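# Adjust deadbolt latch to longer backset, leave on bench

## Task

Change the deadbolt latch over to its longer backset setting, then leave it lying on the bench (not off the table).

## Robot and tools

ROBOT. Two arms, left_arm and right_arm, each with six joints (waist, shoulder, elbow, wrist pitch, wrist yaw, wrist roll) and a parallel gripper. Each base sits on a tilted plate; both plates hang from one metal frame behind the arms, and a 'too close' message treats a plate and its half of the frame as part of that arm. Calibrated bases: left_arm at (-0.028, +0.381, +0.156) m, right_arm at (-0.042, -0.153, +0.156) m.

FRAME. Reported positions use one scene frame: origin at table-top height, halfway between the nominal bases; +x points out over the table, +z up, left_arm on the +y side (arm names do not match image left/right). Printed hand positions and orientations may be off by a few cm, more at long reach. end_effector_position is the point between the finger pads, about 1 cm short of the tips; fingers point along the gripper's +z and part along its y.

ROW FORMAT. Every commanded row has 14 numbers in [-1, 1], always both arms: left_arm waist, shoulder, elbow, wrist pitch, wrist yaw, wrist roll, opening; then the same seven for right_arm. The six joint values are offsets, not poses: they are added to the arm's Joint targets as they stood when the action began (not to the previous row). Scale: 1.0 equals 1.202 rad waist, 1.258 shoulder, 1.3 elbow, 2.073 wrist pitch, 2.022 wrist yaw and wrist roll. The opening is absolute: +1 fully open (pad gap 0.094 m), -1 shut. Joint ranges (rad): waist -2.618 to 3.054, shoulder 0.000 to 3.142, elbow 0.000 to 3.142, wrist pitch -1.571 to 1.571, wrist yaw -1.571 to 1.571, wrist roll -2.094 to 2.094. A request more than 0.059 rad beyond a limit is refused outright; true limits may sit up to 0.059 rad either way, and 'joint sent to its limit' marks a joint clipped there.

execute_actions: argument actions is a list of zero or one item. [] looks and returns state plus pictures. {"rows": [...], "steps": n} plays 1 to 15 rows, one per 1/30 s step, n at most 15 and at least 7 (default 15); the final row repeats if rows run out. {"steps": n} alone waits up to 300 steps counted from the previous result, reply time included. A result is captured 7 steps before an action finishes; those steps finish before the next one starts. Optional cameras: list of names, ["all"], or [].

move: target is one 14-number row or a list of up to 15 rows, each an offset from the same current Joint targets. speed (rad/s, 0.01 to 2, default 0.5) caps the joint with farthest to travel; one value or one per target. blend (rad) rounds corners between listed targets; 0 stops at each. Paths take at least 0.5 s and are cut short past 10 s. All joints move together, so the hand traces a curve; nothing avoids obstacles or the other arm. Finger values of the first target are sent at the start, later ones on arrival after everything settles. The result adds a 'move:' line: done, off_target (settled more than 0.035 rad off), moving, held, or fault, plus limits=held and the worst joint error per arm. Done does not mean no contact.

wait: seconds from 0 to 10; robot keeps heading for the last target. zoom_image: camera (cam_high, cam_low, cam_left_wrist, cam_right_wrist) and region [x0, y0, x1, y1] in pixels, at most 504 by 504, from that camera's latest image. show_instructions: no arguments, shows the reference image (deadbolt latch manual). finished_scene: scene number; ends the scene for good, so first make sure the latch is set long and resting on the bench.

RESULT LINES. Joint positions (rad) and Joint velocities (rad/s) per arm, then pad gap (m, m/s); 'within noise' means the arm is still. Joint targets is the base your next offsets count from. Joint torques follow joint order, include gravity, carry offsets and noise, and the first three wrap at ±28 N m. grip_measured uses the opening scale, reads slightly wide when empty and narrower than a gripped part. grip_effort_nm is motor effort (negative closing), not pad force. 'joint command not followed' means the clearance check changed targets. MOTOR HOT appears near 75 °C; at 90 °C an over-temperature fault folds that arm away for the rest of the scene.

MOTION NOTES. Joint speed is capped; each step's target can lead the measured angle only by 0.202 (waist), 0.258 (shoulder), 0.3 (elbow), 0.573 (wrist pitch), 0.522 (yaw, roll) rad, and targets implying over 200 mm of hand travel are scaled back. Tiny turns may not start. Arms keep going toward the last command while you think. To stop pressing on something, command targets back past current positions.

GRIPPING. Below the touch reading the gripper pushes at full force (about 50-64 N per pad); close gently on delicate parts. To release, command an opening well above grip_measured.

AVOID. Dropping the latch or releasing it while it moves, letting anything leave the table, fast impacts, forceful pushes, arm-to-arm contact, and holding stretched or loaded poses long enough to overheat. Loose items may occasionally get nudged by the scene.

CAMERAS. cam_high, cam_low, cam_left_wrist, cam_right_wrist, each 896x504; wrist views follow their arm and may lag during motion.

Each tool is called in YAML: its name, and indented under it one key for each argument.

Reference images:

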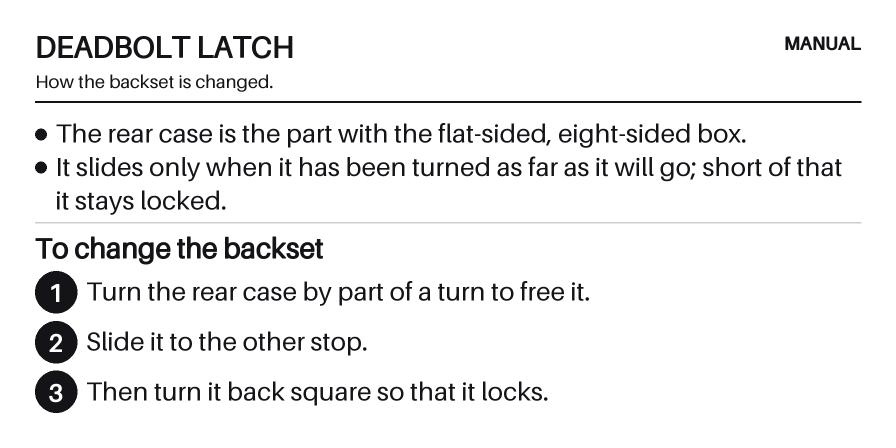

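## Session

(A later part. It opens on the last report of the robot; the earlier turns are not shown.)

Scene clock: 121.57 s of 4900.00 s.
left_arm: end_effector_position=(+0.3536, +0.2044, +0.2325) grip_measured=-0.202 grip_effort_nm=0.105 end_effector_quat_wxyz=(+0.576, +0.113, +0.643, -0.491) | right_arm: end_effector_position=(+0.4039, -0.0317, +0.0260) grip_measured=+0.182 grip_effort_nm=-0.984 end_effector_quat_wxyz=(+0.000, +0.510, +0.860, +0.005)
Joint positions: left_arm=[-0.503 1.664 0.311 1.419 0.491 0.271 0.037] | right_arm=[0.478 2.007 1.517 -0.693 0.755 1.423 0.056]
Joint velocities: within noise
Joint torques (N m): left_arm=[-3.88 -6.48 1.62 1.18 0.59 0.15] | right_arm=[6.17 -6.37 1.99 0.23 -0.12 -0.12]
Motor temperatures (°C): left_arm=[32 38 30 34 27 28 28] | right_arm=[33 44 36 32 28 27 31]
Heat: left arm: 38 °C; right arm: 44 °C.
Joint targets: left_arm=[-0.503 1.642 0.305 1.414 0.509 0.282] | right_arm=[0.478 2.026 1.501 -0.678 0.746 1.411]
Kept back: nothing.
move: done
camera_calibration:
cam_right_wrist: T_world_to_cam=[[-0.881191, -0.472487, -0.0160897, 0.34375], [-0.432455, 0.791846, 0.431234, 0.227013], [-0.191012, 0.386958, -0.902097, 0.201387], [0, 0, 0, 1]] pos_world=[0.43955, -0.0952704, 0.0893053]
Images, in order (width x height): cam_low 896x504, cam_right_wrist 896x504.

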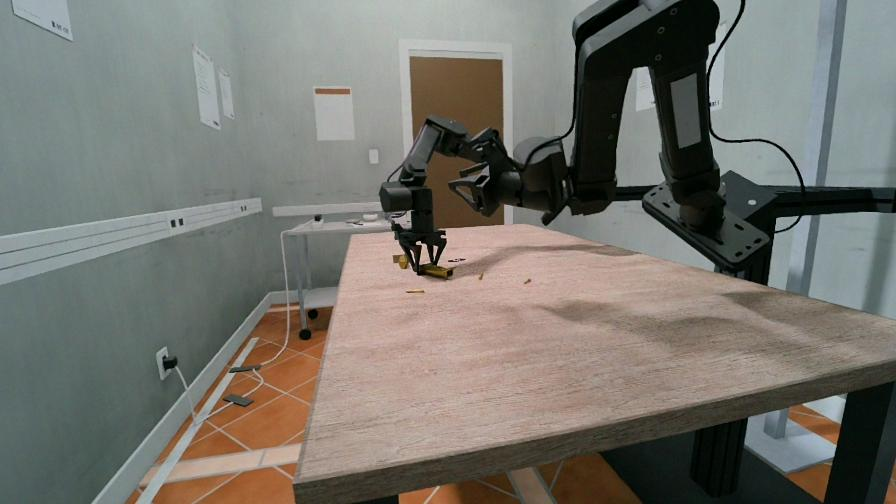

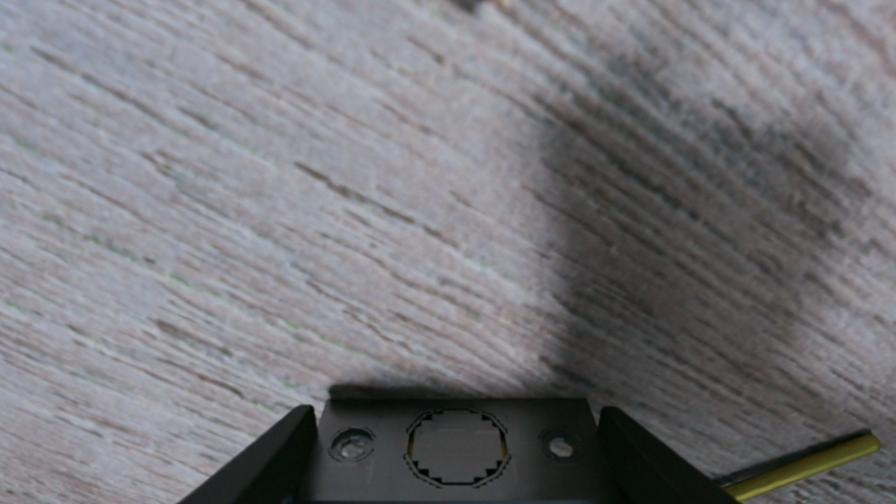

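execute_actions:
  actions:
    - {"rows":[[0,0,0,0,0,0,-0.2,0.004,-0.0025,0.0035,-0.0062,0,0.003,0.12],[0,0,0,0,0,0,-0.2,0.004,-0.0025,0.0035,-0.0062,0,0.003,0.17],[0,0,0,0,0,0,-0.2,0.004,-0.0025,0.0035,-0.0062,0,0.003,0.19],[0,0,0,0,0,0,-0.2,0.004,-0.0025,0.0035,-0.0062,0,0.003,0.2],[0,0,0,0,0,0,-0.2,0.004,-0.0025,0.0035,-0.0062,0,0.003,0.21],[0,0,0,0,0,0,-0.2,0.004,-0.0025,0.0035,-0.0062,0,0.003,0.22],[0,0,0,0,0,0,-0.2,0.004,-0.0025,0.0035,-0.0062,0,0.003,0.24],[0,0,0,0,0,0,-0.2,0.004,-0.0025,0.0035,-0.0062,0,0.003,0.26],[0,0,0,0,0,0,-0.2,0.004,-0.0025,0.0035,-0.0062,0,0.003,0.29],[0,0,0,0,0,0,-0.2,0.004,-0.0025,0.0035,-0.0062,0,0.003,0.32],[0,0,0,0,0,0,-0.2,0.004,-0.0025,0.0035,-0.0062,0,0.003,0.36],[0,0,0,0,0,0,-0.2,0.004,-0.0025,0.0035,-0.0062,0,0.003,0.4]]}

wait:
  seconds: 0.4
  cameras: ["cam_low","cam_right_wrist"]

zoom_image:
  camera: "cam_low"
  region: [390, 230, 480, 290]

Scene clock: 122.53 s of 4900.00 s.
left_arm: end_effector_position=(+0.3536, +0.2044, +0.2325) grip_measured=-0.202 grip_effort_nm=0.110 end_effector_quat_wxyz=(+0.576, +0.113, +0.643, -0.491) | right_arm: end_effector_position=(+0.4038, -0.0316, +0.0260) grip_measured=+0.247 grip_effort_nm=0.105 end_effector_quat_wxyz=(+0.000, +0.510, +0.860, +0.005)
Joint positions: left_arm=[-0.503 1.664 0.311 1.419 0.491 0.271 0.037] | right_arm=[0.478 2.007 1.517 -0.693 0.754 1.423 0.059]
Joint velocities: left_arm=[within noise] | right_arm=[-0.022 0.012 -0.027 -0.022 -0.007 0.007 0.024]
Joint torques (N m): left_arm=[-3.89 -6.52 1.68 1.16 0.58 0.15] | right_arm=[6.52 -6.63 2.36 0.1 -0.1 -0.06]
Motor temperatures (°C): left_arm=[32 38 30 34 27 28 28] | right_arm=[33 44 36 32 28 27 31]
Heat: left arm: 38 °C; right arm: 44 °C.
Joint targets: left_arm=[-0.503 1.642 0.305 1.414 0.509 0.282] | right_arm=[0.483 2.022 1.505 -0.691 0.746 1.417]
Steps of this call (1-21: nothing new was sent; 22-29: this action's first 8). Readings (joint positions of left_arm | right_arm):
22: [-0.503 1.664 0.311 1.419 0.491 0.271] | [0.478 2.007 1.517 -0.693 0.755 1.423]
23: [-0.503 1.664 0.311 1.419 0.491 0.271] | [0.478 2.007 1.517 -0.693 0.755 1.423]
25: [-0.503 1.664 0.311 1.419 0.491 0.271] | [0.478 2.007 1.517 -0.693 0.755 1.423]
29: the state above

Scene clock: 123.17 s of 4900.00 s.
left_arm: end_effector_position=(+0.3536, +0.2044, +0.2325) grip_measured=-0.202 grip_effort_nm=0.110 end_effector_quat_wxyz=(+0.576, +0.113, +0.643, -0.491) | right_arm: end_effector_position=(+0.4037, -0.0314, +0.0260) grip_measured=+0.398 grip_effort_nm=0.139 end_effector_quat_wxyz=(-0.001, +0.510, +0.860, +0.005)
Joint positions: left_arm=[-0.503 1.664 0.311 1.419 0.491 0.271 0.037] | right_arm=[0.478 2.007 1.517 -0.693 0.753 1.423 0.066]
Joint velocities: within noise
Joint torques (N m): left_arm=[-3.77 -6.45 1.72 1.16 0.61 0.13] | right_arm=[6.52 -6.6 2.36 0.09 -0.09 -0.06]
Motor temperatures (°C): left_arm=[32 38 30 34 27 28 27] | right_arm=[33 44 36 32 28 27 31]
Heat: left arm: 38 °C; right arm: 44 °C.
Joint targets: left_arm=[-0.503 1.642 0.305 1.414 0.509 0.282] | right_arm=[0.483 2.022 1.505 -0.691 0.746 1.417]
Steps of this call (1-7: your previous action's last 7; 8-15: toward your last target; 16-19: nothing new was sent). Readings (joint positions of left_arm | right_arm):
1: [-0.503 1.664 0.311 1.419 0.491 0.271] | [0.478 2.007 1.517 -0.693 0.754 1.423]
2: [-0.503 1.664 0.311 1.419 0.491 0.271] | [0.478 2.007 1.517 -0.693 0.754 1.423]
4: [-0.503 1.664 0.311 1.419 0.491 0.271] | [0.478 2.007 1.517 -0.693 0.754 1.423]
8: [-0.503 1.664 0.311 1.419 0.491 0.271] | [0.478 2.007 1.517 -0.693 0.753 1.423]
19: the state above
All arms were judged still, so your last target was given up. Each gripper or tool keeps its last command.
camera_calibration:
cam_right_wrist: T_world_to_cam=[[-0.881196, -0.472466, -0.0164052, 0.343817], [-0.432125, 0.790911, 0.433276, 0.226432], [-0.191733, 0.38889, -0.901112, 0.201541], [0, 0, 0, 1]] pos_world=[0.439459, -0.0950228, 0.0891434]
Images, in order (width x height): cam_low 896x504, cam_right_wrist 896x504.

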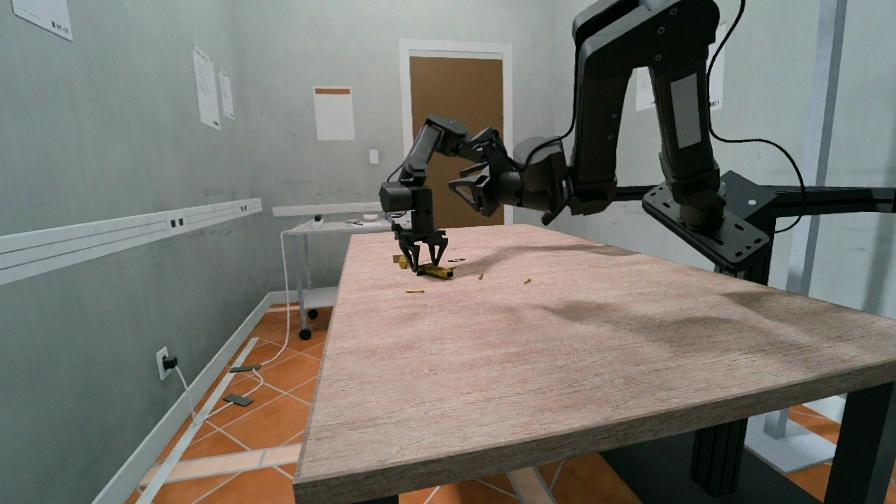

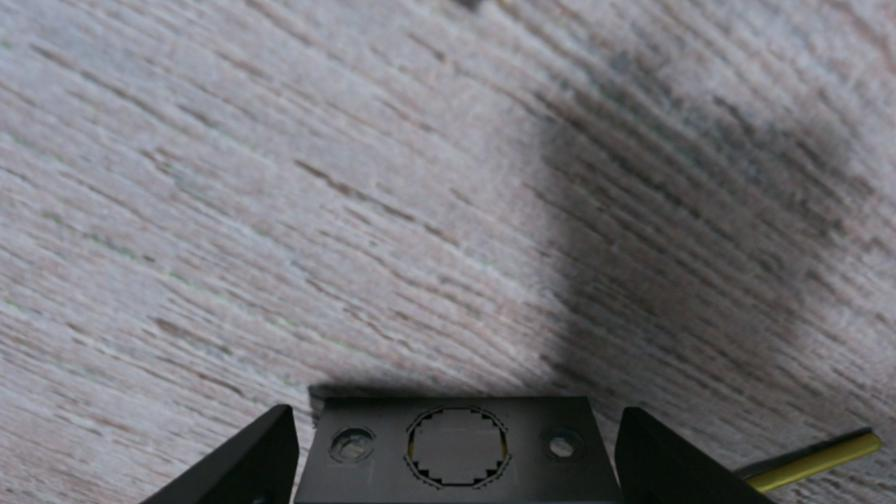

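Scaled by 5.600 from the camera's 896x504 image, which has a finer 1280x720 frame.

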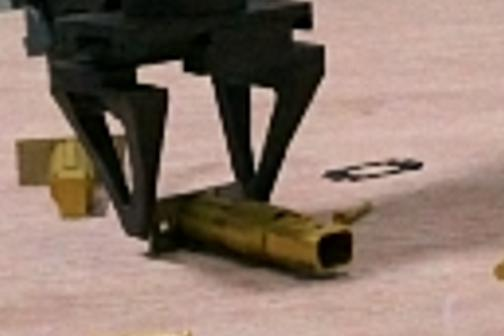

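move:
  target: [0,0,0,0,0,0,-0.2, 0.13,-0.085,0.127,-0.19,0.03,0.11,0.5]
  speed: 0.4
  cameras: ["cam_low","cam_high","cam_right_wrist"]

zoom_image:
  camera: "cam_low"
  region: [390, 230, 480, 290]

zoom_image:
  camera: "cam_high"
  region: [400, 160, 520, 260]

Scene clock: 125.17 s of 4900.00 s.
left_arm: end_effector_position=(+0.3536, +0.2044, +0.2326) grip_measured=-0.202 grip_effort_nm=0.105 end_effector_quat_wxyz=(+0.576, +0.114, +0.643, -0.492) | right_arm: end_effector_position=(+0.3972, -0.0364, +0.1058) grip_measured=+0.498 grip_effort_nm=0.139 end_effector_quat_wxyz=(-0.011, +0.505, +0.863, -0.005)
Joint positions: left_arm=[-0.503 1.664 0.311 1.419 0.491 0.271 0.037] | right_arm=[0.617 1.938 1.652 -1.067 0.789 1.628 0.07]
Joint velocities: within noise
Joint torques (N m): left_arm=[-3.75 -6.43 1.72 1.14 0.58 0.14] | right_arm=[7.75 -8.85 5.2 -0.15 0.17 0.12]
Motor temperatures (°C): left_arm=[32 38 30 33 27 28 27] | right_arm=[33 44 36 32 28 27 31]
Heat: left arm: 38 °C; right arm: 44 °C.
Joint targets: left_arm=[-0.503 1.642 0.305 1.414 0.509 0.282] | right_arm=[0.639 1.916 1.670 -1.085 0.807 1.640]
Kept back: nothing.
move: done
camera_calibration:
cam_right_wrist: T_world_to_cam=[[-0.87668, -0.480917, 0.012322, 0.331891], [-0.427324, 0.790237, 0.439227, 0.19044], [-0.220969, 0.379796, -0.898291, 0.28513], [0, 0, 0, 1]] pos_world=[0.435347, -0.0991719, 0.168394]
Images, in order (width x height): cam_high 896x504, cam_low 896x504, cam_right_wrist 896x504.

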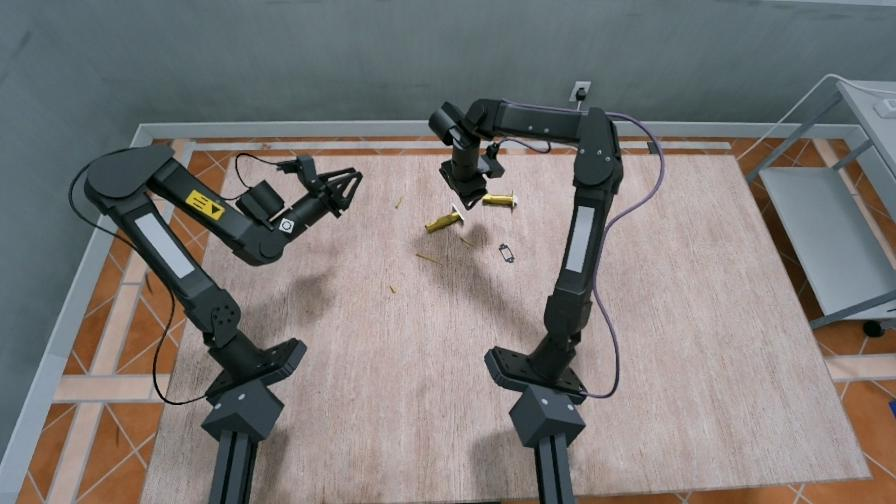

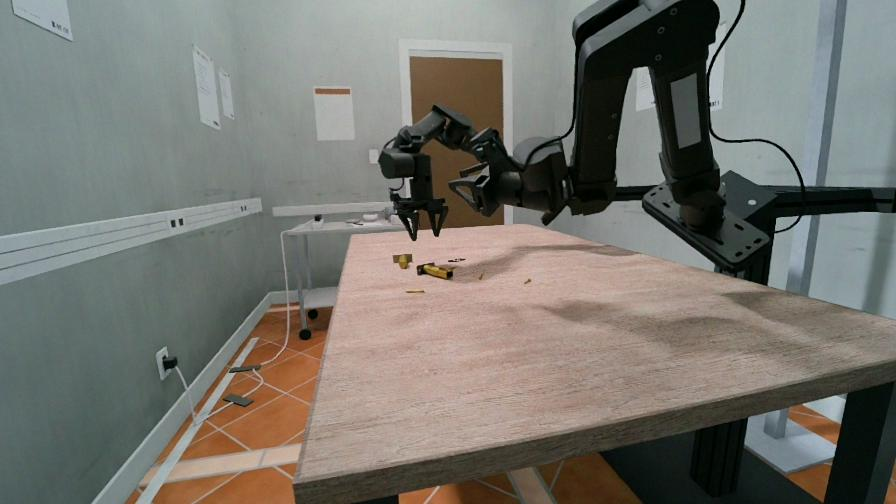

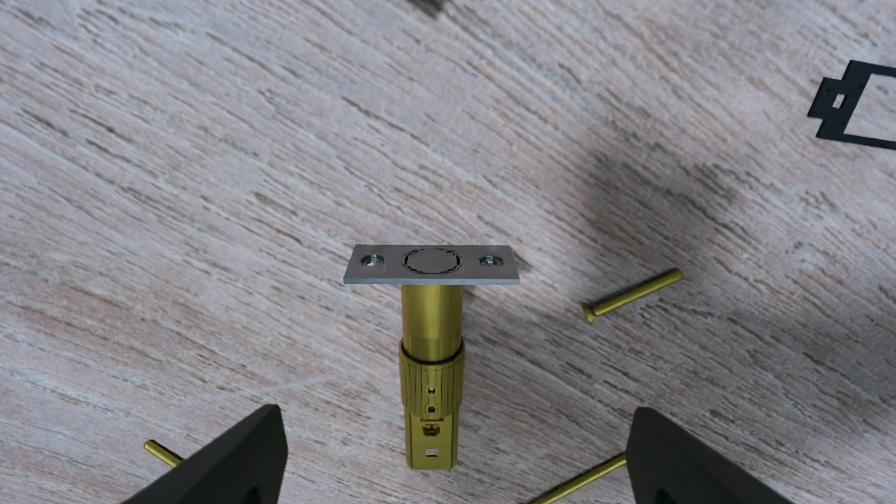

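Scaled by 5.600 from the camera's 896x504 image, which has a finer 1280x720 frame.

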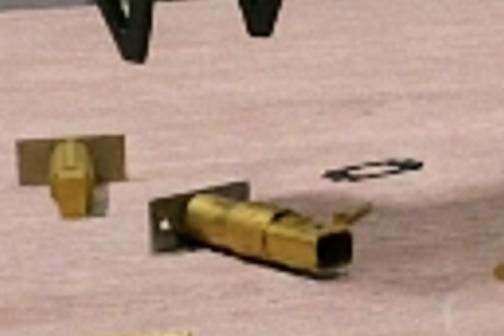

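Scaled by 4.200 from the camera's 896x504 image, which has a finer 1280x720 frame.

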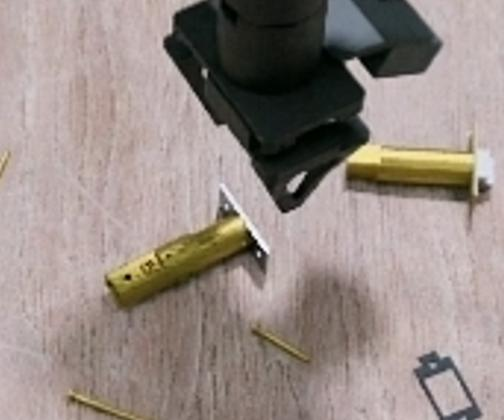

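zoom_image:
  camera: "cam_right_wrist"
  region: [310, 220, 560, 500]

Scaled by 1.800 from the camera's 896x504 image, which has a finer 1280x720 frame.

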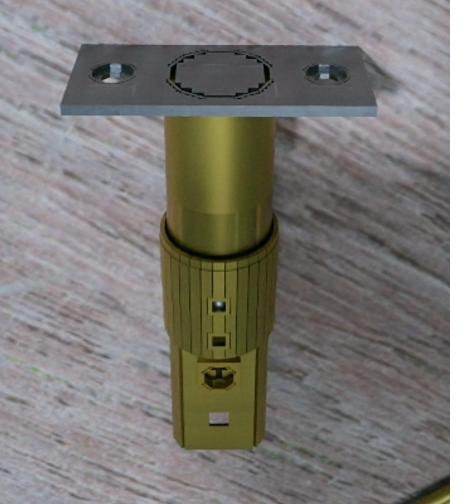

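finished_scene:
  scene: 1

The scene is finished: the task was done.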